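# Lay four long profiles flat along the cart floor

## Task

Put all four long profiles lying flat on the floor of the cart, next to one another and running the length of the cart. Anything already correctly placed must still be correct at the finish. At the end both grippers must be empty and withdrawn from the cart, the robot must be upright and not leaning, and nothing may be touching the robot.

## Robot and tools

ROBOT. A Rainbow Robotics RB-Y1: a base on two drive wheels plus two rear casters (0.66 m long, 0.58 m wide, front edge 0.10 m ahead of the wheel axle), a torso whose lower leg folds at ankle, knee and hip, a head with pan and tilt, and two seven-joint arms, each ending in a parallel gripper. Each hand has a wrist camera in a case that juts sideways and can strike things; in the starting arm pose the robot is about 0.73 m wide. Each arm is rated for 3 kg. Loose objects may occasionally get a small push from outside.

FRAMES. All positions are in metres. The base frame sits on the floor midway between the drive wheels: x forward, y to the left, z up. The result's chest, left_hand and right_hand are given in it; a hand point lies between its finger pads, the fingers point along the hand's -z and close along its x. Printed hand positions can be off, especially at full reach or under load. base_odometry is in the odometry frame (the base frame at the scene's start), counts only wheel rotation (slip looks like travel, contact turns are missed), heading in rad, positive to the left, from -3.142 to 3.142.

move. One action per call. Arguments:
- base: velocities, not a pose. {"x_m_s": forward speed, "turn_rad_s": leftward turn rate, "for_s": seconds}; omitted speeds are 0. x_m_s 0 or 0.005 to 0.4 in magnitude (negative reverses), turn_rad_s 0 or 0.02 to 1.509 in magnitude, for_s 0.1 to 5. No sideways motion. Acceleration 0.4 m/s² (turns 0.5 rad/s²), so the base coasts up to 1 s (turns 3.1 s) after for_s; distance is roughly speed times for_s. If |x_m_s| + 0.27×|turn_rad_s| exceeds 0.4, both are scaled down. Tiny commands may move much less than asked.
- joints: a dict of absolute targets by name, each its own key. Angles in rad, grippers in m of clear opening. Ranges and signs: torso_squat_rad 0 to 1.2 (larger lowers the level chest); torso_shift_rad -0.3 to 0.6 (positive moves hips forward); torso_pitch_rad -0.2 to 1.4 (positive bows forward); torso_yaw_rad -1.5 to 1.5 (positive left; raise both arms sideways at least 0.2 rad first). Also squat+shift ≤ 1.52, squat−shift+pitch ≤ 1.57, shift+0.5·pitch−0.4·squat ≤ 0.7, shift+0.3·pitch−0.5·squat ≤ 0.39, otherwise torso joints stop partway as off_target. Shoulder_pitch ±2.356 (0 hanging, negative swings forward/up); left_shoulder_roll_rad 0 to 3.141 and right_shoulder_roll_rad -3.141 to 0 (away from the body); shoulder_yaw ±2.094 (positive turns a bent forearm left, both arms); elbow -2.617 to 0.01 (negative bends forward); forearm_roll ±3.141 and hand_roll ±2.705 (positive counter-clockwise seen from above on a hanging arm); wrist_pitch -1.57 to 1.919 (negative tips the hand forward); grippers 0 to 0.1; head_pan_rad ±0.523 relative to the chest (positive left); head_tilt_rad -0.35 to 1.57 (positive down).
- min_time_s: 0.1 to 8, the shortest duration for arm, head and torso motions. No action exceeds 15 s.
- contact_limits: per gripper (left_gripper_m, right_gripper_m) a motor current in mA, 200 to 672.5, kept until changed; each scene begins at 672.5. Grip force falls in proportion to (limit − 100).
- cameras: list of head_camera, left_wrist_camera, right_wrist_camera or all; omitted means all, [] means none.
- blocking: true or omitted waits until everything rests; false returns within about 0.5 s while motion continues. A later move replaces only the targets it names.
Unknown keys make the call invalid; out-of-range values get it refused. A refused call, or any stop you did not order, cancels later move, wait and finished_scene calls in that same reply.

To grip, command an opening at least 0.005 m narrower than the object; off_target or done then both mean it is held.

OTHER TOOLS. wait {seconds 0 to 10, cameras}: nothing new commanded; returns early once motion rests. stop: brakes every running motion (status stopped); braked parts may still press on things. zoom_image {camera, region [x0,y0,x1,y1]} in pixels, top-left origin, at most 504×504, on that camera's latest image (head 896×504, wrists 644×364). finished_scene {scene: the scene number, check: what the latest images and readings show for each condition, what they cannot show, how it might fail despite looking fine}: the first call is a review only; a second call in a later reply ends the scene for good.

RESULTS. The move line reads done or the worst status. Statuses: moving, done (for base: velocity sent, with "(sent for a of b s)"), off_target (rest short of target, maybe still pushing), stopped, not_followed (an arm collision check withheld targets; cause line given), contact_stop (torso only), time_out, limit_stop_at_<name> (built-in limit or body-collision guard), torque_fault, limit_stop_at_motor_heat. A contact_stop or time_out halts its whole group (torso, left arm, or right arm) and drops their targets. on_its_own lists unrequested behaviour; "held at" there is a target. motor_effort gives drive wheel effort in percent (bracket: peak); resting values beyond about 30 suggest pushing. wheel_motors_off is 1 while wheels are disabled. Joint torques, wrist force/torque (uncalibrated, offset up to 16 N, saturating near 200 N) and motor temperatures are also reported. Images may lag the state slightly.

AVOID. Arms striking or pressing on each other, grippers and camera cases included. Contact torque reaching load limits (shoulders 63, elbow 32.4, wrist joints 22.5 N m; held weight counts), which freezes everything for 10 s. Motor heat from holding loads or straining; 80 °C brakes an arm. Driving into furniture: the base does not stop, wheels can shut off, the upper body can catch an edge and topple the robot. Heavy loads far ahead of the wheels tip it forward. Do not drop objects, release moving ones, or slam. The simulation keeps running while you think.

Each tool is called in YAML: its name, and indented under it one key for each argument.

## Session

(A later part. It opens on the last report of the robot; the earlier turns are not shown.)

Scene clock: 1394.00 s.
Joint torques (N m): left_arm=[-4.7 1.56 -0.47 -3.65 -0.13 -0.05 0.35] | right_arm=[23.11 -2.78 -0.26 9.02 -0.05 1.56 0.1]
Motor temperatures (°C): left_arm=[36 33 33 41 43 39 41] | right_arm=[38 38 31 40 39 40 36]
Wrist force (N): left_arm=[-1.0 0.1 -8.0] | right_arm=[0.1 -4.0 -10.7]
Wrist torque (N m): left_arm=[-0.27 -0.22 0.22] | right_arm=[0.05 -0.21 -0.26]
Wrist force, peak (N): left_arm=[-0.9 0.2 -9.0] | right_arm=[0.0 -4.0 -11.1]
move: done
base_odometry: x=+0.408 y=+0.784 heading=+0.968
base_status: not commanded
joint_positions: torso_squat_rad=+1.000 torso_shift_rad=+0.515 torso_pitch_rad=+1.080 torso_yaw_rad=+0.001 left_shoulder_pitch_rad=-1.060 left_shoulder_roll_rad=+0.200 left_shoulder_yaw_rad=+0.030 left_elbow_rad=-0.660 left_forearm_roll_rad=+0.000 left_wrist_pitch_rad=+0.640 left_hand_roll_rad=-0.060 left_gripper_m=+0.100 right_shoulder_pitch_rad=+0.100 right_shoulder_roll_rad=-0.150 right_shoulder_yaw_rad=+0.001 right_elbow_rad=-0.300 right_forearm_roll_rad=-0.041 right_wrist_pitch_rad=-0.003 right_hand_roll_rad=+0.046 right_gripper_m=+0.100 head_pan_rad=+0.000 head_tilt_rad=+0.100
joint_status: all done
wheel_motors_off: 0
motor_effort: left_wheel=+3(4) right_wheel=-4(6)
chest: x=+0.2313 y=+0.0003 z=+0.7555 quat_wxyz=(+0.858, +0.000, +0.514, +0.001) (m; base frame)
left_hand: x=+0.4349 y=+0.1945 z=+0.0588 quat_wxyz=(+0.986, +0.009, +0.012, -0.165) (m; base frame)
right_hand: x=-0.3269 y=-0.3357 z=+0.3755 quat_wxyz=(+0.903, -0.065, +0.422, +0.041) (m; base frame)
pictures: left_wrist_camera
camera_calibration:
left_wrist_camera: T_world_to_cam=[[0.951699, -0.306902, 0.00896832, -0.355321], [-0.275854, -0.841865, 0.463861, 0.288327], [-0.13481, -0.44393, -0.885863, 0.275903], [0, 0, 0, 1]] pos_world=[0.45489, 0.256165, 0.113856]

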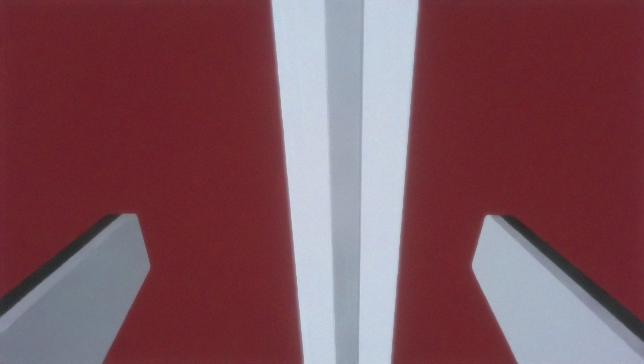

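move:
  joints: {"left_shoulder_pitch_rad":-1.155,"left_elbow_rad":-0.5,"left_wrist_pitch_rad":0.575}
  cameras: ["left_wrist_camera"]
  min_time_s: 1

move:
  joints: {"left_gripper_m":0.0}
  cameras: ["left_wrist_camera"]

Scene clock: 1403.43 s.
Joint torques (N m): left_arm=[-6.28 0.86 -0.24 -3.14 -0.19 -0.07 0.61] | right_arm=[22.34 -2.9 -0.35 8.95 0 1.57 -0.05]
Motor temperatures (°C): left_arm=[36 33 33 40 43 39 41] | right_arm=[38 38 31 40 39 40 36]
Wrist force (N): left_arm=[-0.9 0.2 -8.2] | right_arm=[0.1 -3.9 -11.0]
Wrist torque (N m): left_arm=[-0.32 -0.25 0.24] | right_arm=[0.02 -0.21 -0.27]
Wrist force, peak (N): left_arm=[-1.2 0.0 -9.0] | right_arm=[0.0 -4.1 -11.1]
move: done
base_odometry: x=+0.408 y=+0.784 heading=+0.968
base_status: not commanded
joint_positions: torso_squat_rad=+1.000 torso_shift_rad=+0.515 torso_pitch_rad=+1.080 torso_yaw_rad=+0.001 left_shoulder_pitch_rad=-1.155 left_shoulder_roll_rad=+0.200 left_shoulder_yaw_rad=+0.030 left_elbow_rad=-0.500 left_forearm_roll_rad=+0.000 left_wrist_pitch_rad=+0.575 left_hand_roll_rad=-0.060 left_gripper_m=+0.100 right_shoulder_pitch_rad=+0.100 right_shoulder_roll_rad=-0.150 right_shoulder_yaw_rad=+0.001 right_elbow_rad=-0.300 right_forearm_roll_rad=-0.041 right_wrist_pitch_rad=-0.003 right_hand_roll_rad=+0.046 right_gripper_m=+0.100 head_pan_rad=+0.000 head_tilt_rad=+0.100
joint_status: all done
wheel_motors_off: 0
motor_effort: left_wheel=+3(4) right_wheel=-6(6)
chest: x=+0.2313 y=+0.0003 z=+0.7555 quat_wxyz=(+0.858, +0.000, +0.514, +0.001) (m; base frame)
left_hand: x=+0.4437 y=+0.1878 z=+0.0542 quat_wxyz=(+0.985, +0.008, +0.012, -0.172) (m; base frame)
right_hand: x=-0.3269 y=-0.3357 z=+0.3755 quat_wxyz=(+0.903, -0.065, +0.422, +0.041) (m; base frame)
pictures: left_wrist_camera
camera_calibration:
left_wrist_camera: T_world_to_cam=[[0.947298, -0.320262, 0.00769938, -0.361205], [-0.286706, -0.836831, 0.466383, 0.291052], [-0.142922, -0.444011, -0.884549, 0.273525], [0, 0, 0, 1]] pos_world=[0.464708, 0.24933, 0.108985]

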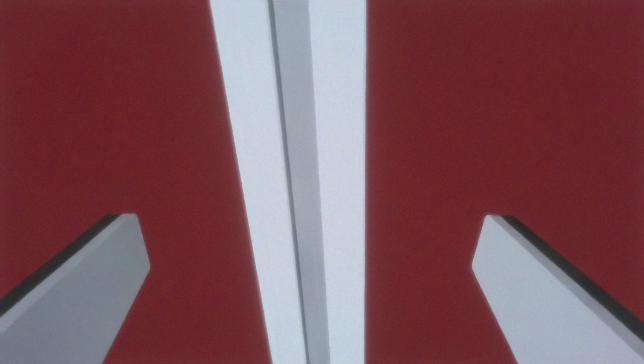

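Scene clock: 1405.10 s.
Joint torques (N m): left_arm=[-6.29 0.91 -1.22 -3.62 -0.41 -0.28 -0.1] | right_arm=[23.84 -3.24 -0.56 9.18 0.04 1.48 -0.09]
Motor temperatures (°C): left_arm=[36 33 33 40 43 39 41] | right_arm=[38 38 31 40 39 40 36]
Wrist force (N): left_arm=[-0.8 0.1 -8.2] | right_arm=[0.0 -3.9 -10.8]
Wrist torque (N m): left_arm=[-0.29 -0.11 0.91] | right_arm=[0.03 -0.22 -0.26]
Wrist force, peak (N): left_arm=[-0.8 -0.1 -9.0] | right_arm=[0.2 -3.8 -11.1]
move: off_target
base_odometry: x=+0.408 y=+0.784 heading=+0.968
base_status: not commanded
joint_positions: torso_squat_rad=+1.000 torso_shift_rad=+0.515 torso_pitch_rad=+1.080 torso_yaw_rad=+0.001 left_shoulder_pitch_rad=-1.155 left_shoulder_roll_rad=+0.200 left_shoulder_yaw_rad=+0.030 left_elbow_rad=-0.500 left_forearm_roll_rad=+0.000 left_wrist_pitch_rad=+0.575 left_hand_roll_rad=-0.060 left_gripper_m=+0.031 right_shoulder_pitch_rad=+0.100 right_shoulder_roll_rad=-0.150 right_shoulder_yaw_rad=+0.001 right_elbow_rad=-0.300 right_forearm_roll_rad=-0.041 right_wrist_pitch_rad=-0.003 right_hand_roll_rad=+0.046 right_gripper_m=+0.100 head_pan_rad=+0.000 head_tilt_rad=+0.100
joint_status: left_gripper_m off_target (ended at +0.031, target +0.000)
wheel_motors_off: 0
motor_effort: left_wheel=+4(4) right_wheel=-3(6)
chest: x=+0.2313 y=+0.0003 z=+0.7555 quat_wxyz=(+0.858, +0.000, +0.514, +0.001) (m; base frame)
left_hand: x=+0.4435 y=+0.1878 z=+0.0541 quat_wxyz=(+0.985, +0.008, +0.012, -0.172) (m; base frame)
right_hand: x=-0.3269 y=-0.3357 z=+0.3755 quat_wxyz=(+0.903, -0.065, +0.422, +0.041) (m; base frame)
pictures: left_wrist_camera
camera_calibration:
left_wrist_camera: T_world_to_cam=[[0.947361, -0.320082, 0.00741041, -0.361094], [-0.286416, -0.836918, 0.466405, 0.290947], [-0.143086, -0.443976, -0.88454, 0.273563], [0, 0, 0, 1]] pos_world=[0.464562, 0.249375, 0.108954]

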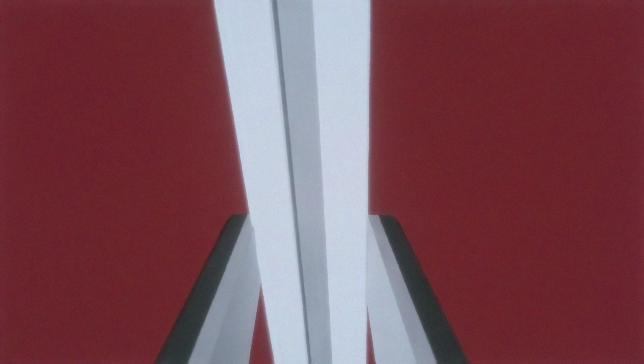

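move:
  joints: {"left_shoulder_pitch_rad":-1.24,"left_elbow_rad":-0.52,"left_wrist_pitch_rad":0.68}
  cameras: ["left_wrist_camera"]
  min_time_s: 1.5

move:
  joints: {"left_shoulder_pitch_rad":-1.24,"left_elbow_rad":-0.72,"left_wrist_pitch_rad":0.88}
  cameras: ["left_wrist_camera","head_camera"]
  min_time_s: 2

Scene clock: 1415.77 s.
Joint torques (N m): left_arm=[-10.12 1.16 -0.37 -5.53 -0.31 0.4 -0.23] | right_arm=[22.96 -2.64 -0.39 9.07 0.03 1.67 -0.18]
Motor temperatures (°C): left_arm=[36 33 33 40 43 39 41] | right_arm=[39 38 31 40 39 40 36]
Wrist force (N): left_arm=[-0.9 0.1 -18.4] | right_arm=[0.2 -4.0 -11.0]
Wrist torque (N m): left_arm=[-0.40 -0.28 0.26] | right_arm=[0.06 -0.20 -0.27]
Wrist force, peak (N): left_arm=[-1.2 0.0 -19.0] | right_arm=[0.1 -4.0 -11.2]
move: done
base_odometry: x=+0.408 y=+0.784 heading=+0.968
base_status: not commanded
joint_positions: torso_squat_rad=+1.000 torso_shift_rad=+0.515 torso_pitch_rad=+1.080 torso_yaw_rad=+0.001 left_shoulder_pitch_rad=-1.239 left_shoulder_roll_rad=+0.200 left_shoulder_yaw_rad=+0.030 left_elbow_rad=-0.520 left_forearm_roll_rad=+0.000 left_wrist_pitch_rad=+0.680 left_hand_roll_rad=-0.060 left_gripper_m=+0.031 right_shoulder_pitch_rad=+0.100 right_shoulder_roll_rad=-0.150 right_shoulder_yaw_rad=+0.001 right_elbow_rad=-0.300 right_forearm_roll_rad=-0.041 right_wrist_pitch_rad=-0.003 right_hand_roll_rad=+0.046 right_gripper_m=+0.100 head_pan_rad=+0.000 head_tilt_rad=+0.100
joint_status: all done
wheel_motors_off: 0
motor_effort: left_wheel=+4(4) right_wheel=-5(7)
chest: x=+0.2313 y=+0.0003 z=+0.7554 quat_wxyz=(+0.858, +0.000, +0.514, +0.001) (m; base frame)
left_hand: x=+0.4866 y=+0.1714 z=+0.0710 quat_wxyz=(+0.984, +0.007, +0.013, -0.179) (m; base frame)
right_hand: x=-0.3269 y=-0.3357 z=+0.3755 quat_wxyz=(+0.903, -0.065, +0.422, +0.041) (m; base frame)
pictures: left_wrist_camera
camera_calibration:
left_wrist_camera: T_world_to_cam=[[0.943224, -0.332109, 0.00570988, -0.403085], [-0.29607, -0.832828, 0.467696, 0.285504], [-0.150571, -0.442832, -0.883871, 0.290748], [0, 0, 0, 1]] pos_world=[0.508507, 0.23266, 0.125756]

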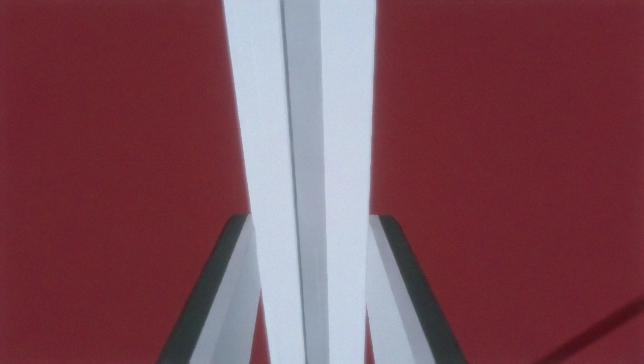

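Scene clock: 1418.07 s.
Joint torques (N m): left_arm=[-10.9 0.79 -0.23 -7.23 -0.34 0.26 -0.14] | right_arm=[23.2 -2.76 -0.46 8.9 -0.17 1.36 0.01]
Motor temperatures (°C): left_arm=[36 33 33 40 43 39 41] | right_arm=[39 38 31 40 39 40 36]
Wrist force (N): left_arm=[-0.6 0.0 -17.3] | right_arm=[0.2 -3.8 -11.0]
Wrist torque (N m): left_arm=[-0.47 -0.29 0.20] | right_arm=[0.01 -0.20 -0.27]
Wrist force, peak (N): left_arm=[-1.3 0.0 -18.5] | right_arm=[0.2 -3.9 -11.1]
move: done
base_odometry: x=+0.408 y=+0.784 heading=+0.968
base_status: not commanded
joint_positions: torso_squat_rad=+1.000 torso_shift_rad=+0.515 torso_pitch_rad=+1.080 torso_yaw_rad=+0.001 left_shoulder_pitch_rad=-1.239 left_shoulder_roll_rad=+0.200 left_shoulder_yaw_rad=+0.030 left_elbow_rad=-0.719 left_forearm_roll_rad=+0.000 left_wrist_pitch_rad=+0.880 left_hand_roll_rad=-0.060 left_gripper_m=+0.030 right_shoulder_pitch_rad=+0.100 right_shoulder_roll_rad=-0.150 right_shoulder_yaw_rad=+0.001 right_elbow_rad=-0.300 right_forearm_roll_rad=-0.041 right_wrist_pitch_rad=-0.003 right_hand_roll_rad=+0.046 right_gripper_m=+0.100 head_pan_rad=+0.000 head_tilt_rad=+0.100
joint_status: all done
wheel_motors_off: 0
motor_effort: left_wheel=+4(5) right_wheel=-2(7)
chest: x=+0.2313 y=+0.0003 z=+0.7554 quat_wxyz=(+0.858, +0.000, +0.514, +0.001) (m; base frame)
left_hand: x=+0.5262 y=+0.1588 z=+0.1014 quat_wxyz=(+0.984, +0.007, +0.013, -0.179) (m; base frame)
right_hand: x=-0.3269 y=-0.3357 z=+0.3755 quat_wxyz=(+0.903, -0.065, +0.422, +0.041) (m; base frame)
pictures: head_camera, left_wrist_camera
camera_calibration:
head_camera: T_world_to_cam=[[-0.0482817, -0.998308, 0.0323943, -0.000775448], [-0.90453, 0.0299437, -0.425357, 0.788121], [0.423668, -0.0498385, -0.904446, 0.515042], [0, 0, 0, 1]] pos_world=[0.494635, 0.0012955, 0.801086]
left_wrist_camera: T_world_to_cam=[[0.943217, -0.332128, 0.00565625, -0.444793], [-0.296061, -0.832824, 0.467709, 0.272544], [-0.150628, -0.442826, -0.883864, 0.318017], [0, 0, 0, 1]] pos_world=[0.548129, 0.22008, 0.156128]

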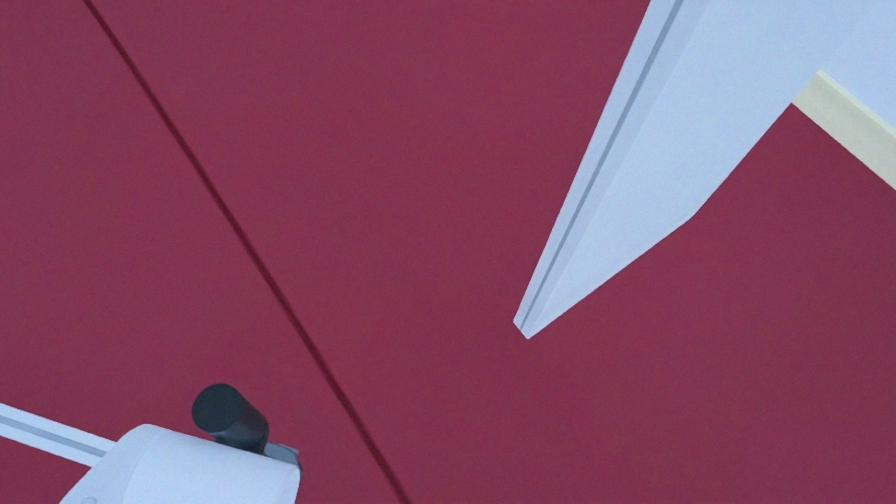

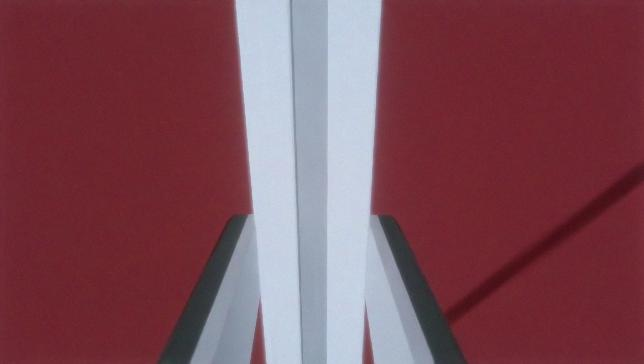

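move:
  joints: {"head_pan_rad":-0.5,"head_tilt_rad":0.35}
  cameras: ["head_camera"]

Scene clock: 1423.97 s.
Joint torques (N m): left_arm=[-10.76 0.54 0.15 -7.39 -0.43 0.49 0.02] | right_arm=[22.94 -2.62 -0.67 9.15 -0.16 1.46 0.16]
Motor temperatures (°C): left_arm=[36 33 33 40 43 39 41] | right_arm=[39 38 31 41 39 40 36]
Wrist force (N): left_arm=[-1.3 0.3 -17.7] | right_arm=[0.0 -4.1 -10.9]
Wrist torque (N m): left_arm=[-0.51 -0.33 0.19] | right_arm=[0.06 -0.22 -0.28]
Wrist force, peak (N): left_arm=[-1.1 -0.2 -18.5] | right_arm=[0.0 -4.0 -11.2]
move: done
base_odometry: x=+0.408 y=+0.784 heading=+0.968
base_status: not commanded
joint_positions: torso_squat_rad=+1.000 torso_shift_rad=+0.515 torso_pitch_rad=+1.080 torso_yaw_rad=+0.001 left_shoulder_pitch_rad=-1.239 left_shoulder_roll_rad=+0.200 left_shoulder_yaw_rad=+0.030 left_elbow_rad=-0.719 left_forearm_roll_rad=+0.000 left_wrist_pitch_rad=+0.880 left_hand_roll_rad=-0.060 left_gripper_m=+0.030 right_shoulder_pitch_rad=+0.100 right_shoulder_roll_rad=-0.150 right_shoulder_yaw_rad=+0.001 right_elbow_rad=-0.300 right_forearm_roll_rad=-0.041 right_wrist_pitch_rad=-0.003 right_hand_roll_rad=+0.046 right_gripper_m=+0.100 head_pan_rad=-0.500 head_tilt_rad=+0.350
joint_status: all done
wheel_motors_off: 0
motor_effort: left_wheel=+3(4) right_wheel=-2(6)
chest: x=+0.2313 y=+0.0003 z=+0.7554 quat_wxyz=(+0.858, +0.000, +0.514, +0.001) (m; base frame)
left_hand: x=+0.5262 y=+0.1588 z=+0.1014 quat_wxyz=(+0.984, +0.007, +0.013, -0.179) (m; base frame)
right_hand: x=-0.3269 y=-0.3357 z=+0.3755 quat_wxyz=(+0.903, -0.065, +0.422, +0.041) (m; base frame)
pictures: head_camera
camera_calibration:
head_camera: T_world_to_cam=[[-0.260813, -0.849001, 0.459537, -0.266631], [-0.957793, 0.167968, -0.233279, 0.65085], [0.120867, -0.500983, -0.856976, 0.602424], [0, 0, 0, 1]] pos_world=[0.481026, -0.0338878, 0.790619]

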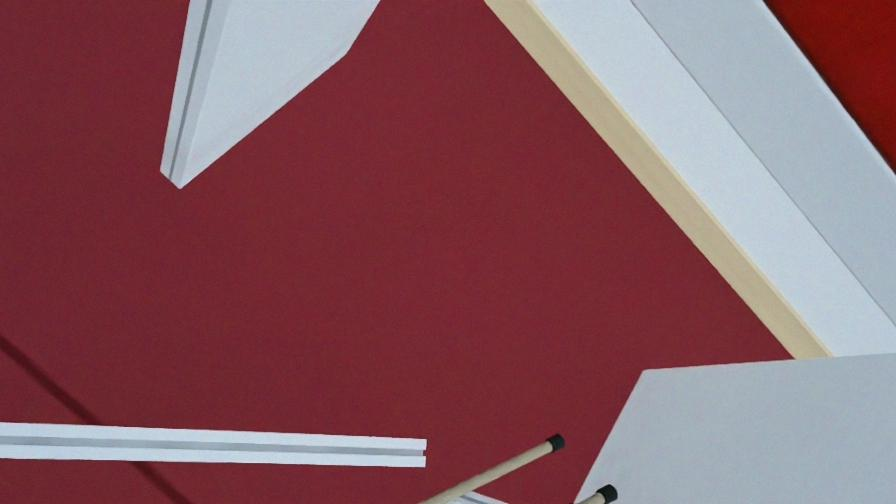

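move:
  joints: {"torso_squat_rad":0.85,"torso_shift_rad":0.38,"torso_pitch_rad":0.88}
  cameras: ["head_camera"]

Scene clock: 1431.60 s.
Joint torques (N m): left_arm=[-16.13 1.72 0.12 -8.77 -0.54 -0.69 -0.11] | right_arm=[20.65 -3.4 -0.59 7.51 0.25 1.26 -0.01]
Motor temperatures (°C): left_arm=[36 33 33 40 43 39 41] | right_arm=[39 38 31 41 39 40 36]
Wrist force (N): left_arm=[-3.7 -1.6 -17.6] | right_arm=[-0.9 -3.7 -11.3]
Wrist torque (N m): left_arm=[-0.42 -0.27 0.22] | right_arm=[0.03 -0.23 -0.28]
Wrist force, peak (N): left_arm=[-1.6 -0.3 -18.8] | right_arm=[-1.3 -3.7 -11.6]
move: done
base_odometry: x=+0.408 y=+0.784 heading=+0.968
base_status: not commanded
joint_positions: torso_squat_rad=+0.850 torso_shift_rad=+0.380 torso_pitch_rad=+0.880 torso_yaw_rad=+0.001 left_shoulder_pitch_rad=-1.239 left_shoulder_roll_rad=+0.200 left_shoulder_yaw_rad=+0.030 left_elbow_rad=-0.719 left_forearm_roll_rad=+0.000 left_wrist_pitch_rad=+0.880 left_hand_roll_rad=-0.060 left_gripper_m=+0.030 right_shoulder_pitch_rad=+0.100 right_shoulder_roll_rad=-0.150 right_shoulder_yaw_rad=+0.001 right_elbow_rad=-0.300 right_forearm_roll_rad=-0.041 right_wrist_pitch_rad=-0.003 right_hand_roll_rad=+0.046 right_gripper_m=+0.100 head_pan_rad=-0.500 head_tilt_rad=+0.350
joint_status: all done
wheel_motors_off: 0
motor_effort: left_wheel=+2(4) right_wheel=-2(6)
chest: x=+0.1820 y=+0.0003 z=+0.9066 quat_wxyz=(+0.905, +0.000, +0.426, +0.001) (m; base frame)
left_hand: x=+0.6008 y=+0.1589 z=+0.3240 quat_wxyz=(+0.980, +0.025, -0.085, -0.177) (m; base frame)
right_hand: x=-0.2897 y=-0.3357 z=+0.4234 quat_wxyz=(+0.941, -0.068, +0.330, +0.034) (m; base frame)
pictures: head_camera
camera_calibration:
head_camera: T_world_to_cam=[[-0.34681, -0.849005, 0.398638, -0.278053], [-0.892449, 0.167952, -0.418722, 0.795139], [0.288545, -0.500981, -0.815941, 0.670182], [0, 0, 0, 1]] pos_world=[0.419812, -0.0338652, 0.990613]

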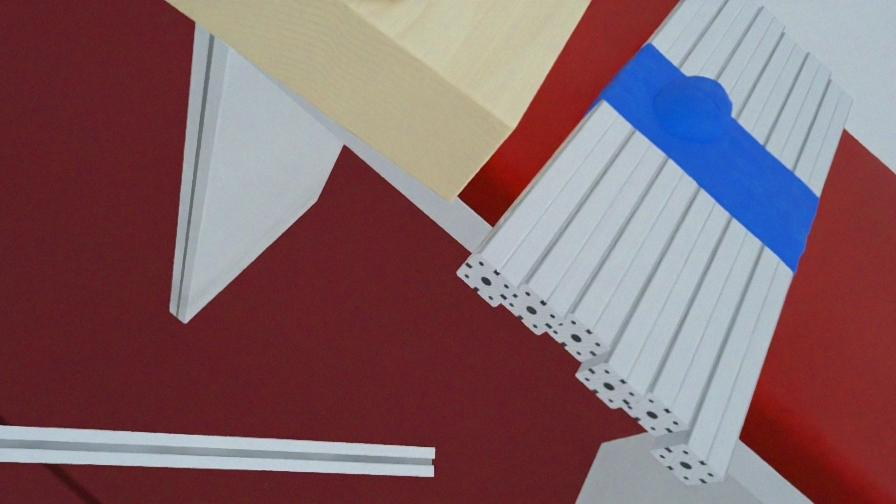

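move:
  base: {"x_m_s":-0.1,"for_s":0.7}
  cameras: ["head_camera"]

move:
  base: {"turn_rad_s":0.2,"for_s":0.8}
  joints: {"head_tilt_rad":0.6}
  cameras: ["head_camera"]

Scene clock: 1440.33 s.
Joint torques (N m): left_arm=[-16.39 2.69 -0.36 -9.56 -0.4 -0.73 -0.15] | right_arm=[20.01 -4.11 -0.63 7.62 0 1.28 0.03]
Motor temperatures (°C): left_arm=[37 33 33 40 43 39 41] | right_arm=[39 38 31 41 39 40 36]
Wrist force (N): left_arm=[-3.8 -1.1 -17.7] | right_arm=[-1.1 -3.8 -11.5]
Wrist torque (N m): left_arm=[-0.43 -0.26 0.26] | right_arm=[0.07 -0.28 -0.29]
Wrist force, peak (N): left_arm=[-5.4 -1.9 -18.0] | right_arm=[-1.2 -3.6 -11.9]
move: done
base_odometry: x=+0.368 y=+0.726 heading=+0.968
base_status: done (sent for 0.7 of 0.7 s)
joint_positions: torso_squat_rad=+0.850 torso_shift_rad=+0.380 torso_pitch_rad=+0.881 torso_yaw_rad=+0.001 left_shoulder_pitch_rad=-1.239 left_shoulder_roll_rad=+0.200 left_shoulder_yaw_rad=+0.030 left_elbow_rad=-0.719 left_forearm_roll_rad=+0.000 left_wrist_pitch_rad=+0.880 left_hand_roll_rad=-0.060 left_gripper_m=+0.030 right_shoulder_pitch_rad=+0.100 right_shoulder_roll_rad=-0.150 right_shoulder_yaw_rad=+0.001 right_elbow_rad=-0.300 right_forearm_roll_rad=-0.041 right_wrist_pitch_rad=-0.003 right_hand_roll_rad=+0.046 right_gripper_m=+0.100 head_pan_rad=-0.500 head_tilt_rad=+0.350
joint_status: not commanded
wheel_motors_off: 0
motor_effort: left_wheel=+5(25) right_wheel=+2(27)
chest: x=+0.1820 y=+0.0003 z=+0.9065 quat_wxyz=(+0.905, +0.000, +0.426, +0.001) (m; base frame)
left_hand: x=+0.6006 y=+0.1589 z=+0.3238 quat_wxyz=(+0.980, +0.025, -0.084, -0.177) (m; base frame)
right_hand: x=-0.2897 y=-0.3357 z=+0.4234 quat_wxyz=(+0.941, -0.068, +0.330, +0.034) (m; base frame)
pictures: head_camera
camera_calibration:
head_camera: T_world_to_cam=[[-0.346782, -0.849004, 0.398667, -0.278065], [-0.892481, 0.167954, -0.418652, 0.79511], [0.28848, -0.500983, -0.815963, 0.670192], [0, 0, 0, 1]] pos_world=[0.419856, -0.0338645, 0.990582]

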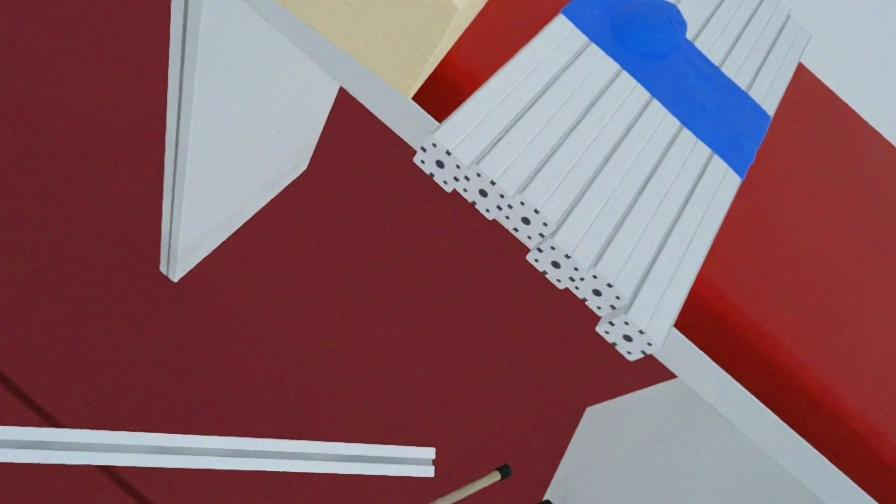

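Scene clock: 1441.87 s.
Joint torques (N m): left_arm=[-16.98 3.06 0.09 -9.12 -0.7 -0.75 -0.54] | right_arm=[20.2 -3.68 -0.37 7.62 0.19 1.12 0.15]
Motor temperatures (°C): left_arm=[37 33 33 40 43 39 41] | right_arm=[39 38 31 41 39 40 36]
Wrist force (N): left_arm=[-4.1 -1.6 -17.5] | right_arm=[-0.9 -3.7 -11.4]
Wrist torque (N m): left_arm=[-0.45 -0.28 0.23] | right_arm=[0.03 -0.24 -0.28]
Wrist force, peak (N): left_arm=[-4.0 -0.8 -18.1] | right_arm=[-1.1 -3.8 -11.7]
move: done
base_odometry: x=+0.368 y=+0.726 heading=+1.128
base_status: done (sent for 0.8 of 0.8 s)
joint_positions: torso_squat_rad=+0.850 torso_shift_rad=+0.380 torso_pitch_rad=+0.881 torso_yaw_rad=+0.001 left_shoulder_pitch_rad=-1.239 left_shoulder_roll_rad=+0.200 left_shoulder_yaw_rad=+0.030 left_elbow_rad=-0.719 left_forearm_roll_rad=+0.000 left_wrist_pitch_rad=+0.880 left_hand_roll_rad=-0.060 left_gripper_m=+0.030 right_shoulder_pitch_rad=+0.100 right_shoulder_roll_rad=-0.150 right_shoulder_yaw_rad=+0.001 right_elbow_rad=-0.300 right_forearm_roll_rad=-0.041 right_wrist_pitch_rad=-0.003 right_hand_roll_rad=+0.046 right_gripper_m=+0.100 head_pan_rad=-0.500 head_tilt_rad=+0.600
joint_status: all done
wheel_motors_off: 0
motor_effort: left_wheel=-8(36) right_wheel=+1(36)
chest: x=+0.1820 y=+0.0003 z=+0.9065 quat_wxyz=(+0.905, +0.000, +0.426, +0.001) (m; base frame)
left_hand: x=+0.6006 y=+0.1589 z=+0.3239 quat_wxyz=(+0.980, +0.025, -0.084, -0.177) (m; base frame)
right_hand: x=-0.2897 y=-0.3357 z=+0.4234 quat_wxyz=(+0.941, -0.068, +0.330, +0.034) (m; base frame)
pictures: head_camera
camera_calibration:
head_camera: T_world_to_cam=[[-0.336339, -0.848163, 0.409261, -0.29248], [-0.940074, 0.276536, -0.199472, 0.588826], [0.0560098, -0.451826, -0.890346, 0.827264], [0, 0, 0, 1]] pos_world=[0.408832, -0.0371228, 0.973706]

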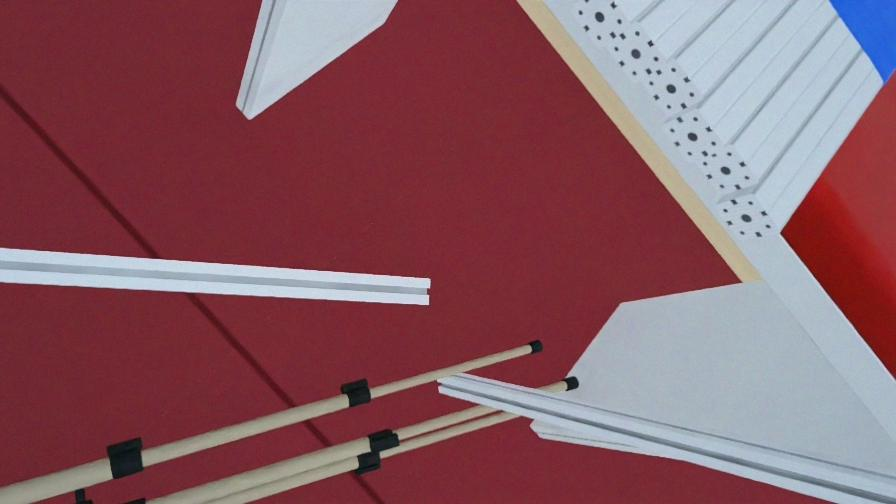

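move:
  base: {"turn_rad_s":0.25,"for_s":1.2}
  cameras: []

move:
  joints: {"torso_squat_rad":0.6,"torso_shift_rad":0.1,"torso_pitch_rad":0.5}
  cameras: ["head_camera"]

Scene clock: 1451.23 s.
Joint torques (N m): left_arm=[-16.93 2.6 -0.22 -9.14 -0.4 -0.56 -0.27] | right_arm=[19.99 -3.72 -0.62 7.75 0.04 1.39 0.06]
Motor temperatures (°C): left_arm=[37 33 33 41 43 39 41] | right_arm=[39 38 31 41 39 40 36]
Wrist force (N): left_arm=[-3.6 -0.9 -17.3] | right_arm=[-1.2 -3.6 -11.5]
Wrist torque (N m): left_arm=[-0.49 -0.23 0.23] | right_arm=[0.05 -0.29 -0.28]
Wrist force, peak (N): left_arm=[-3.6 -1.4 -18.1] | right_arm=[-1.0 -4.0 -11.7]
move: done
base_odometry: x=+0.368 y=+0.726 heading=+1.427
base_status: done (sent for 1.2 of 1.2 s)
joint_positions: torso_squat_rad=+0.850 torso_shift_rad=+0.380 torso_pitch_rad=+0.881 torso_yaw_rad=+0.001 left_shoulder_pitch_rad=-1.239 left_shoulder_roll_rad=+0.200 left_shoulder_yaw_rad=+0.030 left_elbow_rad=-0.719 left_forearm_roll_rad=+0.000 left_wrist_pitch_rad=+0.880 left_hand_roll_rad=-0.060 left_gripper_m=+0.030 right_shoulder_pitch_rad=+0.100 right_shoulder_roll_rad=-0.150 right_shoulder_yaw_rad=+0.001 right_elbow_rad=-0.300 right_forearm_roll_rad=-0.041 right_wrist_pitch_rad=-0.003 right_hand_roll_rad=+0.046 right_gripper_m=+0.100 head_pan_rad=-0.500 head_tilt_rad=+0.600
joint_status: not commanded
wheel_motors_off: 0
motor_effort: left_wheel=-1(35) right_wheel=+8(26)
chest: x=+0.1820 y=+0.0003 z=+0.9065 quat_wxyz=(+0.905, +0.000, +0.426, +0.001) (m; base frame)
left_hand: x=+0.6006 y=+0.1588 z=+0.3239 quat_wxyz=(+0.980, +0.025, -0.084, -0.177) (m; base frame)
right_hand: x=-0.2897 y=-0.3357 z=+0.4234 quat_wxyz=(+0.941, -0.068, +0.330, +0.034) (m; base frame)
pictures: none
No camera images: "cameras" was empty.

Scene clock: 1454.03 s.
Joint torques (N m): left_arm=[-25.16 6.09 0.51 -11.53 -0.58 -2.25 -0.18] | right_arm=[11.96 -4.51 -0.68 4.16 0.16 0.47 0.03]
Motor temperatures (°C): left_arm=[37 33 33 41 43 39 41] | right_arm=[39 38 31 40 39 40 36]
Wrist force (N): left_arm=[-8.5 -3.3 -15.2] | right_arm=[-3.1 -3.5 -12.9]
Wrist torque (N m): left_arm=[-0.39 -0.23 0.29] | right_arm=[0.02 -0.35 -0.28]
Wrist force, peak (N): left_arm=[-4.2 -1.6 -18.7] | right_arm=[-3.0 -3.6 -13.1]
move: done
base_odometry: x=+0.368 y=+0.726 heading=+1.427
base_status: not commanded
joint_positions: torso_squat_rad=+0.600 torso_shift_rad=+0.100 torso_pitch_rad=+0.500 torso_yaw_rad=+0.001 left_shoulder_pitch_rad=-1.239 left_shoulder_roll_rad=+0.200 left_shoulder_yaw_rad=+0.030 left_elbow_rad=-0.719 left_forearm_roll_rad=+0.000 left_wrist_pitch_rad=+0.880 left_hand_roll_rad=-0.060 left_gripper_m=+0.030 right_shoulder_pitch_rad=+0.100 right_shoulder_roll_rad=-0.150 right_shoulder_yaw_rad=+0.001 right_elbow_rad=-0.300 right_forearm_roll_rad=-0.041 right_wrist_pitch_rad=-0.003 right_hand_roll_rad=+0.046 right_gripper_m=+0.100 head_pan_rad=-0.500 head_tilt_rad=+0.600
joint_status: all done
wheel_motors_off: 0
motor_effort: left_wheel=+0(3) right_wheel=+14(15)
chest: x=-0.0218 y=+0.0003 z=+1.1268 quat_wxyz=(+0.969, +0.000, +0.248, +0.001) (m; base frame)
left_hand: x=+0.5828 y=+0.1590 z=+0.7407 quat_wxyz=(+0.947, +0.058, -0.268, -0.169) (m; base frame)
right_hand: x=-0.2806 y=-0.3357 z=+0.5032 quat_wxyz=(+0.986, -0.074, +0.146, +0.021) (m; base frame)
pictures: head_camera
camera_calibration:
head_camera: T_world_to_cam=[[-0.464128, -0.848172, 0.255323, -0.28047], [-0.799034, 0.276511, -0.533934, 0.82112], [0.382268, -0.451826, -0.806055, 0.946935], [0, 0, 0, 1]] pos_world=[0.163946, -0.037086, 1.27332]

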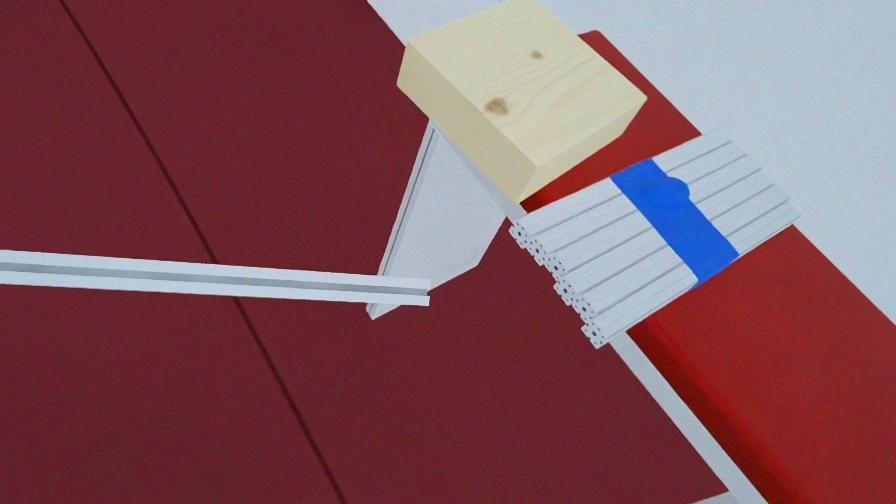

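move:
  joints: {"torso_squat_rad":0.4,"torso_shift_rad":0.0,"torso_pitch_rad":0.3,"left_shoulder_pitch_rad":-0.95,"left_elbow_rad":-1.0,"left_wrist_pitch_rad":0.98,"left_hand_roll_rad":0.2,"head_pan_rad":0,"head_tilt_rad":0.7}
  min_time_s: 2
  cameras: ["head_camera"]

move:
  base: {"turn_rad_s":-0.25,"for_s":1.9}
  cameras: []

move:
  base: {"x_m_s":-0.2,"for_s":3.75}
  cameras: ["head_camera"]

Scene clock: 1463.67 s.
Joint torques (N m): left_arm=[-24.88 6.2 0.85 -12.85 -0.64 -2.48 0.44] | right_arm=[7.1 -4.8 -0.54 2.01 -0.01 0.17 0.08]
Motor temperatures (°C): left_arm=[38 33 33 42 43 39 41] | right_arm=[38 38 31 40 39 40 36]
Wrist force (N): left_arm=[-10.0 -0.9 -15.3] | right_arm=[-4.2 -3.6 -13.3]
Wrist torque (N m): left_arm=[-0.50 -0.13 0.42] | right_arm=[0.04 -0.43 -0.30]
Wrist force, peak (N): left_arm=[-10.3 -1.8 -15.7] | right_arm=[-4.5 -3.8 -13.2]
move: done
base_odometry: x=+0.368 y=+0.726 heading=+1.427
base_status: not commanded
joint_positions: torso_squat_rad=+0.400 torso_shift_rad=+0.000 torso_pitch_rad=+0.301 torso_yaw_rad=+0.001 left_shoulder_pitch_rad=-0.949 left_shoulder_roll_rad=+0.200 left_shoulder_yaw_rad=+0.030 left_elbow_rad=-0.999 left_forearm_roll_rad=+0.000 left_wrist_pitch_rad=+0.980 left_hand_roll_rad=+0.200 left_gripper_m=+0.030 right_shoulder_pitch_rad=+0.100 right_shoulder_roll_rad=-0.150 right_shoulder_yaw_rad=+0.001 right_elbow_rad=-0.300 right_forearm_roll_rad=-0.041 right_wrist_pitch_rad=-0.003 right_hand_roll_rad=+0.046 right_gripper_m=+0.100 head_pan_rad=+0.000 head_tilt_rad=+0.700
joint_status: all done
wheel_motors_off: 0
motor_effort: left_wheel=-1(2) right_wheel=+12(15)
chest: x=-0.1363 y=+0.0003 z=+1.2208 quat_wxyz=(+0.989, +0.000, +0.150, +0.001) (m; base frame)
left_hand: x=+0.4688 y=+0.2014 z=+0.8894 quat_wxyz=(+0.947, +0.033, -0.320, -0.016) (m; base frame)
right_hand: x=-0.2661 y=-0.3357 z=+0.5582 quat_wxyz=(+0.996, -0.075, +0.047, +0.013) (m; base frame)
pictures: head_camera
camera_calibration:
head_camera: T_world_to_cam=[[-0.0531661, -0.998292, 0.0241981, -0.0309623], [-0.813929, 0.029283, -0.580227, 0.826577], [0.578527, -0.0505439, -0.814096, 1.11779], [0, 0, 0, 1]] pos_world=[0.0244568, 0.00138337, 1.39034]

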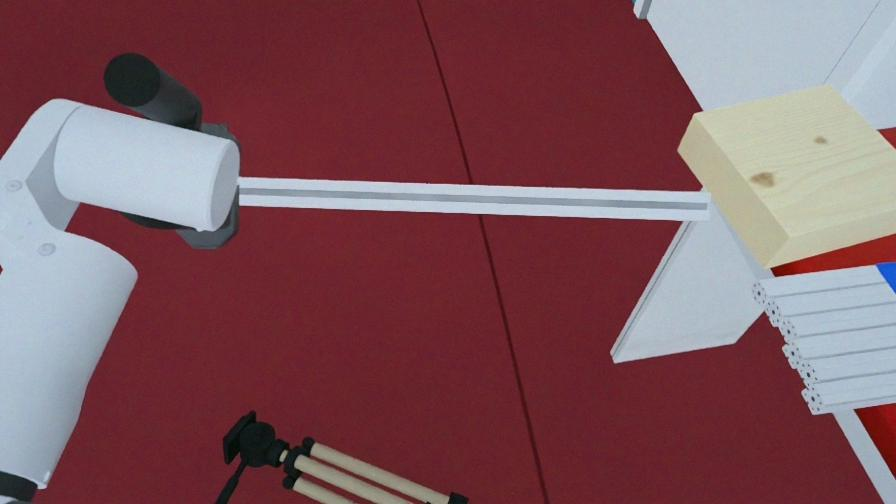

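Scene clock: 1466.43 s.
Joint torques (N m): left_arm=[-24.69 6.44 1.11 -12.66 -0.94 -2.56 0.31] | right_arm=[7.28 -5.12 -0.35 1.96 0.13 -0.11 0.01]
Motor temperatures (°C): left_arm=[38 33 33 42 43 39 41] | right_arm=[38 38 31 40 39 40 36]
Wrist force (N): left_arm=[-9.8 -0.8 -14.4] | right_arm=[-4.3 -3.8 -12.9]
Wrist torque (N m): left_arm=[-0.42 -0.12 0.46] | right_arm=[0.06 -0.45 -0.30]
Wrist force, peak (N): left_arm=[-9.9 -1.1 -15.3] | right_arm=[-4.5 -3.8 -13.3]
move: done
base_odometry: x=+0.368 y=+0.726 heading=+0.953
base_status: done (sent for 1.9 of 1.9 s)
joint_positions: torso_squat_rad=+0.400 torso_shift_rad=+0.000 torso_pitch_rad=+0.301 torso_yaw_rad=+0.001 left_shoulder_pitch_rad=-0.949 left_shoulder_roll_rad=+0.200 left_shoulder_yaw_rad=+0.030 left_elbow_rad=-0.999 left_forearm_roll_rad=+0.000 left_wrist_pitch_rad=+0.980 left_hand_roll_rad=+0.200 left_gripper_m=+0.030 right_shoulder_pitch_rad=+0.100 right_shoulder_roll_rad=-0.150 right_shoulder_yaw_rad=+0.001 right_elbow_rad=-0.300 right_forearm_roll_rad=-0.041 right_wrist_pitch_rad=-0.003 right_hand_roll_rad=+0.046 right_gripper_m=+0.100 head_pan_rad=+0.000 head_tilt_rad=+0.700
joint_status: not commanded
wheel_motors_off: 0
motor_effort: left_wheel=+0(39) right_wheel=-19(41)
chest: x=-0.1363 y=+0.0003 z=+1.2208 quat_wxyz=(+0.989, +0.000, +0.150, +0.001) (m; base frame)
left_hand: x=+0.4688 y=+0.2014 z=+0.8893 quat_wxyz=(+0.947, +0.033, -0.320, -0.016) (m; base frame)
right_hand: x=-0.2661 y=-0.3357 z=+0.5582 quat_wxyz=(+0.996, -0.075, +0.047, +0.013) (m; base frame)
pictures: none
No camera images: "cameras" was empty.

Scene clock: 1471.27 s.
Joint torques (N m): left_arm=[-25.73 5.39 1.45 -12.6 -0.68 -2.88 0.23] | right_arm=[6.65 -4.98 -0.16 1.8 -0.06 0.1 0.1]
Motor temperatures (°C): left_arm=[39 33 33 42 43 39 41] | right_arm=[38 38 31 40 39 40 36]
Wrist force (N): left_arm=[-9.7 -0.9 -14.9] | right_arm=[-4.5 -3.7 -13.1]
Wrist torque (N m): left_arm=[-0.36 -0.11 0.44] | right_arm=[0.06 -0.46 -0.30]
Wrist force, peak (N): left_arm=[-9.6 -1.1 -15.9] | right_arm=[-4.8 -3.9 -13.3]
move: done
base_odometry: x=-0.069 y=+0.112 heading=+0.952
base_status: done (sent for 3.77 of 3.77 s)
joint_positions: torso_squat_rad=+0.400 torso_shift_rad=+0.000 torso_pitch_rad=+0.300 torso_yaw_rad=+0.001 left_shoulder_pitch_rad=-0.948 left_shoulder_roll_rad=+0.200 left_shoulder_yaw_rad=+0.030 left_elbow_rad=-0.999 left_forearm_roll_rad=+0.000 left_wrist_pitch_rad=+0.980 left_hand_roll_rad=+0.200 left_gripper_m=+0.030 right_shoulder_pitch_rad=+0.100 right_shoulder_roll_rad=-0.150 right_shoulder_yaw_rad=+0.001 right_elbow_rad=-0.300 right_forearm_roll_rad=-0.041 right_wrist_pitch_rad=-0.003 right_hand_roll_rad=+0.046 right_gripper_m=+0.100 head_pan_rad=+0.000 head_tilt_rad=+0.700
joint_status: not commanded
wheel_motors_off: 0
motor_effort: left_wheel=-11(37) right_wheel=+15(50)
chest: x=-0.1363 y=+0.0003 z=+1.2208 quat_wxyz=(+0.989, +0.000, +0.150, +0.001) (m; base frame)
left_hand: x=+0.4687 y=+0.2014 z=+0.8893 quat_wxyz=(+0.947, +0.033, -0.320, -0.016) (m; base frame)
right_hand: x=-0.2662 y=-0.3357 z=+0.5582 quat_wxyz=(+0.996, -0.075, +0.047, +0.013) (m; base frame)
pictures: head_camera
camera_calibration:
head_camera: T_world_to_cam=[[-0.0531637, -0.998292, 0.0242048, -0.0309622], [-0.813881, 0.029273, -0.580294, 0.826659], [0.578594, -0.0505504, -0.814047, 1.11776], [0, 0, 0, 1]] pos_world=[0.0244233, 0.00139537, 1.39037]

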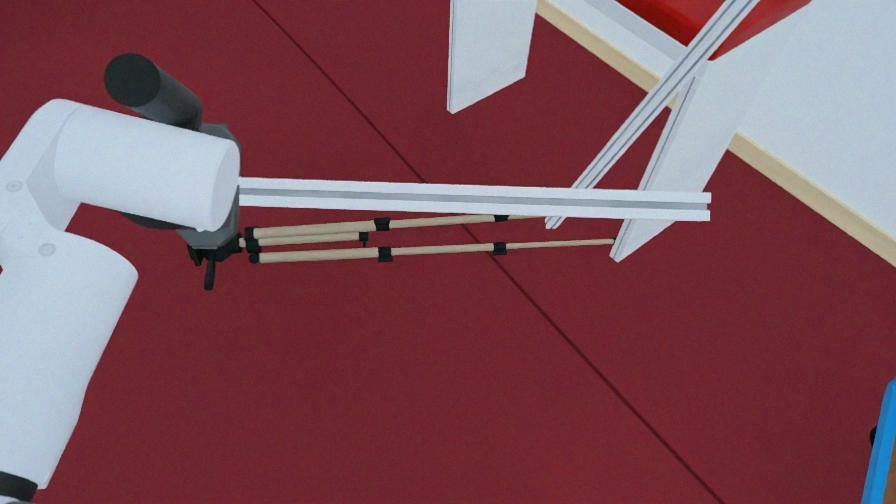

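move:
  base: {"turn_rad_s":0.25,"for_s":2.0}
  cameras: []

move:
  base: {"x_m_s":-0.3,"for_s":5}
  cameras: ["head_camera"]

Scene clock: 1477.53 s.
Joint torques (N m): left_arm=[-25.25 6.04 1.03 -12.77 -0.81 -2.77 0.36] | right_arm=[6.55 -5.09 -0.99 1.78 0.12 0.2 0.2]
Motor temperatures (°C): left_arm=[39 33 33 43 43 39 41] | right_arm=[38 38 31 40 39 40 36]
Wrist force (N): left_arm=[-10.0 -1.2 -14.6] | right_arm=[-4.5 -3.7 -13.0]
Wrist torque (N m): left_arm=[-0.41 -0.14 0.43] | right_arm=[0.04 -0.47 -0.30]
Wrist force, peak (N): left_arm=[-10.2 -1.5 -15.0] | right_arm=[-4.5 -3.8 -13.3]
move: done
base_odometry: x=-0.069 y=+0.112 heading=+1.452
base_status: done (sent for 2 of 2 s)
joint_positions: torso_squat_rad=+0.400 torso_shift_rad=+0.000 torso_pitch_rad=+0.300 torso_yaw_rad=+0.001 left_shoulder_pitch_rad=-0.948 left_shoulder_roll_rad=+0.200 left_shoulder_yaw_rad=+0.030 left_elbow_rad=-0.999 left_forearm_roll_rad=+0.000 left_wrist_pitch_rad=+0.980 left_hand_roll_rad=+0.200 left_gripper_m=+0.030 right_shoulder_pitch_rad=+0.100 right_shoulder_roll_rad=-0.150 right_shoulder_yaw_rad=+0.001 right_elbow_rad=-0.300 right_forearm_roll_rad=-0.041 right_wrist_pitch_rad=-0.003 right_hand_roll_rad=+0.046 right_gripper_m=+0.100 head_pan_rad=+0.000 head_tilt_rad=+0.700
joint_status: not commanded
wheel_motors_off: 0
motor_effort: left_wheel=+3(38) right_wheel=+16(46)
chest: x=-0.1363 y=+0.0004 z=+1.2208 quat_wxyz=(+0.989, +0.000, +0.150, +0.001) (m; base frame)
left_hand: x=+0.4687 y=+0.2014 z=+0.8893 quat_wxyz=(+0.947, +0.033, -0.320, -0.016) (m; base frame)
right_hand: x=-0.2662 y=-0.3357 z=+0.5582 quat_wxyz=(+0.996, -0.075, +0.047, +0.013) (m; base frame)
pictures: none
No camera images: "cameras" was empty.

Scene clock: 1483.93 s.
Joint torques (N m): left_arm=[-25.43 6.49 1.4 -12.93 -1.1 -2.98 0.39] | right_arm=[6.61 -4.74 -0.71 1.95 0.13 -0.03 0.01]
Motor temperatures (°C): left_arm=[40 33 33 43 43 39 41] | right_arm=[37 38 31 40 39 40 36]
Wrist force (N): left_arm=[-9.7 -0.8 -14.4] | right_arm=[-4.6 -3.9 -13.0]
Wrist torque (N m): left_arm=[-0.45 -0.13 0.44] | right_arm=[0.08 -0.48 -0.29]
Wrist force, peak (N): left_arm=[-10.1 -1.1 -15.4] | right_arm=[-4.8 -3.7 -13.3]
move: done
base_odometry: x=-0.246 y=-1.378 heading=+1.453
base_status: done (sent for 5 of 5 s)
joint_positions: torso_squat_rad=+0.400 torso_shift_rad=+0.000 torso_pitch_rad=+0.300 torso_yaw_rad=+0.001 left_shoulder_pitch_rad=-0.948 left_shoulder_roll_rad=+0.200 left_shoulder_yaw_rad=+0.030 left_elbow_rad=-0.999 left_forearm_roll_rad=+0.000 left_wrist_pitch_rad=+0.980 left_hand_roll_rad=+0.200 left_gripper_m=+0.030 right_shoulder_pitch_rad=+0.100 right_shoulder_roll_rad=-0.150 right_shoulder_yaw_rad=+0.001 right_elbow_rad=-0.300 right_forearm_roll_rad=-0.041 right_wrist_pitch_rad=-0.003 right_hand_roll_rad=+0.046 right_gripper_m=+0.100 head_pan_rad=+0.000 head_tilt_rad=+0.700
joint_status: not commanded
wheel_motors_off: 0
motor_effort: left_wheel=+14(37) right_wheel=-9(42)
chest: x=-0.1363 y=+0.0004 z=+1.2208 quat_wxyz=(+0.989, +0.000, +0.150, +0.001) (m; base frame)
left_hand: x=+0.4687 y=+0.2014 z=+0.8893 quat_wxyz=(+0.947, +0.033, -0.320, -0.016) (m; base frame)
right_hand: x=-0.2662 y=-0.3357 z=+0.5582 quat_wxyz=(+0.996, -0.075, +0.047, +0.013) (m; base frame)
pictures: head_camera
camera_calibration:
head_camera: T_world_to_cam=[[-0.0531638, -0.998292, 0.0242205, -0.0309668], [-0.813875, 0.0292635, -0.580303, 0.826666], [0.578603, -0.0505635, -0.814041, 1.11776], [0, 0, 0, 1]] pos_world=[0.0244165, 0.00141295, 1.39037]

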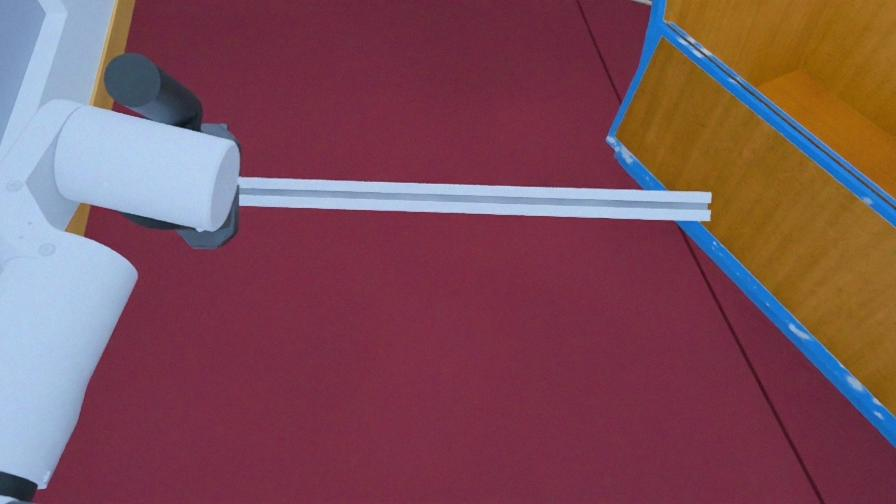

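move:
  base: {"turn_rad_s":-0.3,"for_s":3.72}
  joints: {"head_tilt_rad":0.75}
  cameras: ["head_camera"]

Scene clock: 1492.07 s.
Joint torques (N m): left_arm=[-25.41 6.45 1.27 -12.86 -1.02 -2.68 0.22] | right_arm=[7.07 -5.09 -0.5 1.78 0.26 0.2 -0.12]
Motor temperatures (°C): left_arm=[40 33 33 43 43 39 41] | right_arm=[37 38 31 39 39 40 36]
Wrist force (N): left_arm=[-9.9 -1.2 -14.3] | right_arm=[-4.3 -3.9 -13.0]
Wrist torque (N m): left_arm=[-0.41 -0.13 0.45] | right_arm=[0.07 -0.44 -0.31]
Wrist force, peak (N): left_arm=[-10.7 -1.2 -14.8] | right_arm=[-4.3 -3.8 -13.5]
move: done
base_odometry: x=-0.246 y=-1.378 heading=+0.333
base_status: done (sent for 3.73 of 3.73 s)
joint_positions: torso_squat_rad=+0.400 torso_shift_rad=+0.000 torso_pitch_rad=+0.300 torso_yaw_rad=+0.001 left_shoulder_pitch_rad=-0.948 left_shoulder_roll_rad=+0.200 left_shoulder_yaw_rad=+0.030 left_elbow_rad=-0.999 left_forearm_roll_rad=+0.000 left_wrist_pitch_rad=+0.980 left_hand_roll_rad=+0.200 left_gripper_m=+0.030 right_shoulder_pitch_rad=+0.100 right_shoulder_roll_rad=-0.150 right_shoulder_yaw_rad=+0.001 right_elbow_rad=-0.300 right_forearm_roll_rad=-0.041 right_wrist_pitch_rad=-0.003 right_hand_roll_rad=+0.046 right_gripper_m=+0.100 head_pan_rad=+0.000 head_tilt_rad=+0.750
joint_status: all done
wheel_motors_off: 0
motor_effort: left_wheel=+15(45) right_wheel=+3(39)
chest: x=-0.1363 y=+0.0004 z=+1.2208 quat_wxyz=(+0.989, +0.000, +0.150, +0.001) (m; base frame)
left_hand: x=+0.4687 y=+0.2014 z=+0.8893 quat_wxyz=(+0.947, +0.033, -0.320, -0.016) (m; base frame)
right_hand: x=-0.2661 y=-0.3357 z=+0.5582 quat_wxyz=(+0.996, -0.075, +0.047, +0.013) (m; base frame)
pictures: head_camera
camera_calibration:
head_camera: T_world_to_cam=[[-0.0519057, -0.998289, 0.0269228, -0.0346939], [-0.841858, 0.0292384, -0.538906, 0.766918], [0.537197, -0.0506375, -0.841935, 1.15464], [0, 0, 0, 1]] pos_world=[0.023565, 0.0014102, 1.38637]

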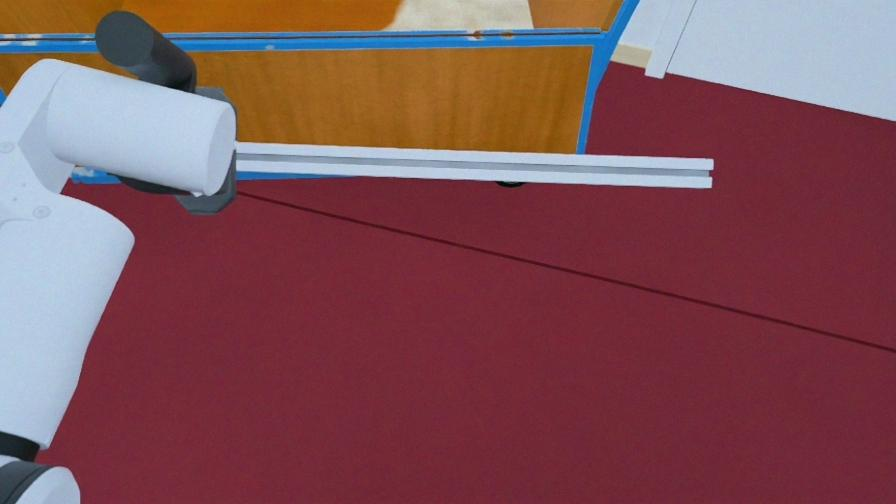

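move:
  base: {"x_m_s":0.3,"for_s":2.7}
  cameras: ["head_camera"]

Scene clock: 1507.70 s.
Joint torques (N m): left_arm=[-24.53 6.17 0.31 -12.92 -0.97 -2.4 0.17] | right_arm=[7.23 -5.12 -0.82 2.06 0.02 0.12 0.09]
Motor temperatures (°C): left_arm=[41 33 33 44 43 39 41] | right_arm=[37 38 31 39 39 40 36]
Wrist force (N): left_arm=[-9.8 -1.1 -14.8] | right_arm=[-4.3 -3.8 -13.0]
Wrist torque (N m): left_arm=[-0.46 -0.12 0.46] | right_arm=[0.06 -0.43 -0.30]
Wrist force, peak (N): left_arm=[-10.4 -0.8 -15.1] | right_arm=[-4.5 -4.0 -13.3]
move: done
base_odometry: x=+0.520 y=-1.113 heading=+0.332
base_status: done (sent for 2.7 of 2.7 s)
joint_positions: torso_squat_rad=+0.400 torso_shift_rad=+0.000 torso_pitch_rad=+0.301 torso_yaw_rad=+0.001 left_shoulder_pitch_rad=-0.949 left_shoulder_roll_rad=+0.200 left_shoulder_yaw_rad=+0.030 left_elbow_rad=-0.999 left_forearm_roll_rad=+0.000 left_wrist_pitch_rad=+0.980 left_hand_roll_rad=+0.200 left_gripper_m=+0.030 right_shoulder_pitch_rad=+0.100 right_shoulder_roll_rad=-0.150 right_shoulder_yaw_rad=+0.001 right_elbow_rad=-0.300 right_forearm_roll_rad=-0.041 right_wrist_pitch_rad=-0.003 right_hand_roll_rad=+0.046 right_gripper_m=+0.100 head_pan_rad=+0.000 head_tilt_rad=+0.750
joint_status: not commanded
wheel_motors_off: 0
motor_effort: left_wheel=-9(46) right_wheel=+4(48)
chest: x=-0.1362 y=+0.0004 z=+1.2208 quat_wxyz=(+0.989, +0.000, +0.150, +0.001) (m; base frame)
left_hand: x=+0.4688 y=+0.2013 z=+0.8893 quat_wxyz=(+0.947, +0.033, -0.320, -0.016) (m; base frame)
right_hand: x=-0.2660 y=-0.3357 z=+0.5582 quat_wxyz=(+0.996, -0.075, +0.047, +0.013) (m; base frame)
pictures: head_camera
camera_calibration:
head_camera: T_world_to_cam=[[-0.0519015, -0.998289, 0.0269305, -0.0346983], [-0.841938, 0.0292382, -0.538781, 0.766822], [0.537072, -0.0506374, -0.842015, 1.15467], [0, 0, 0, 1]] pos_world=[0.0236717, 0.00141028, 1.38634]

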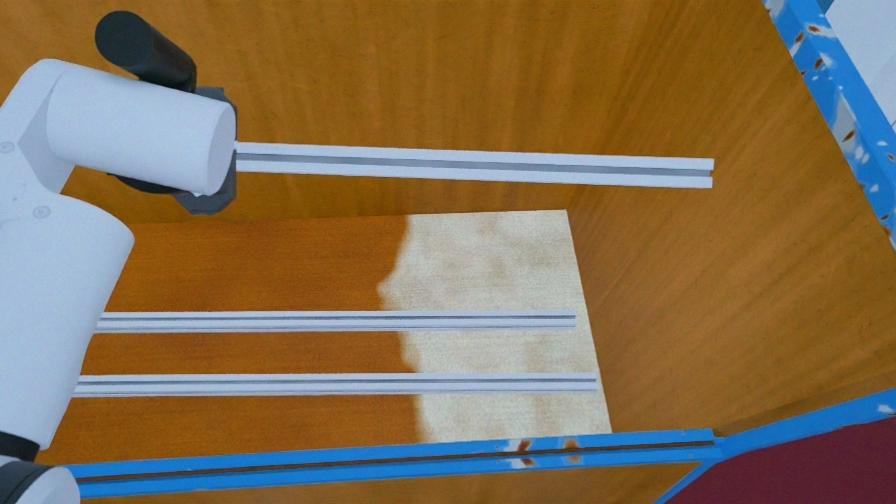

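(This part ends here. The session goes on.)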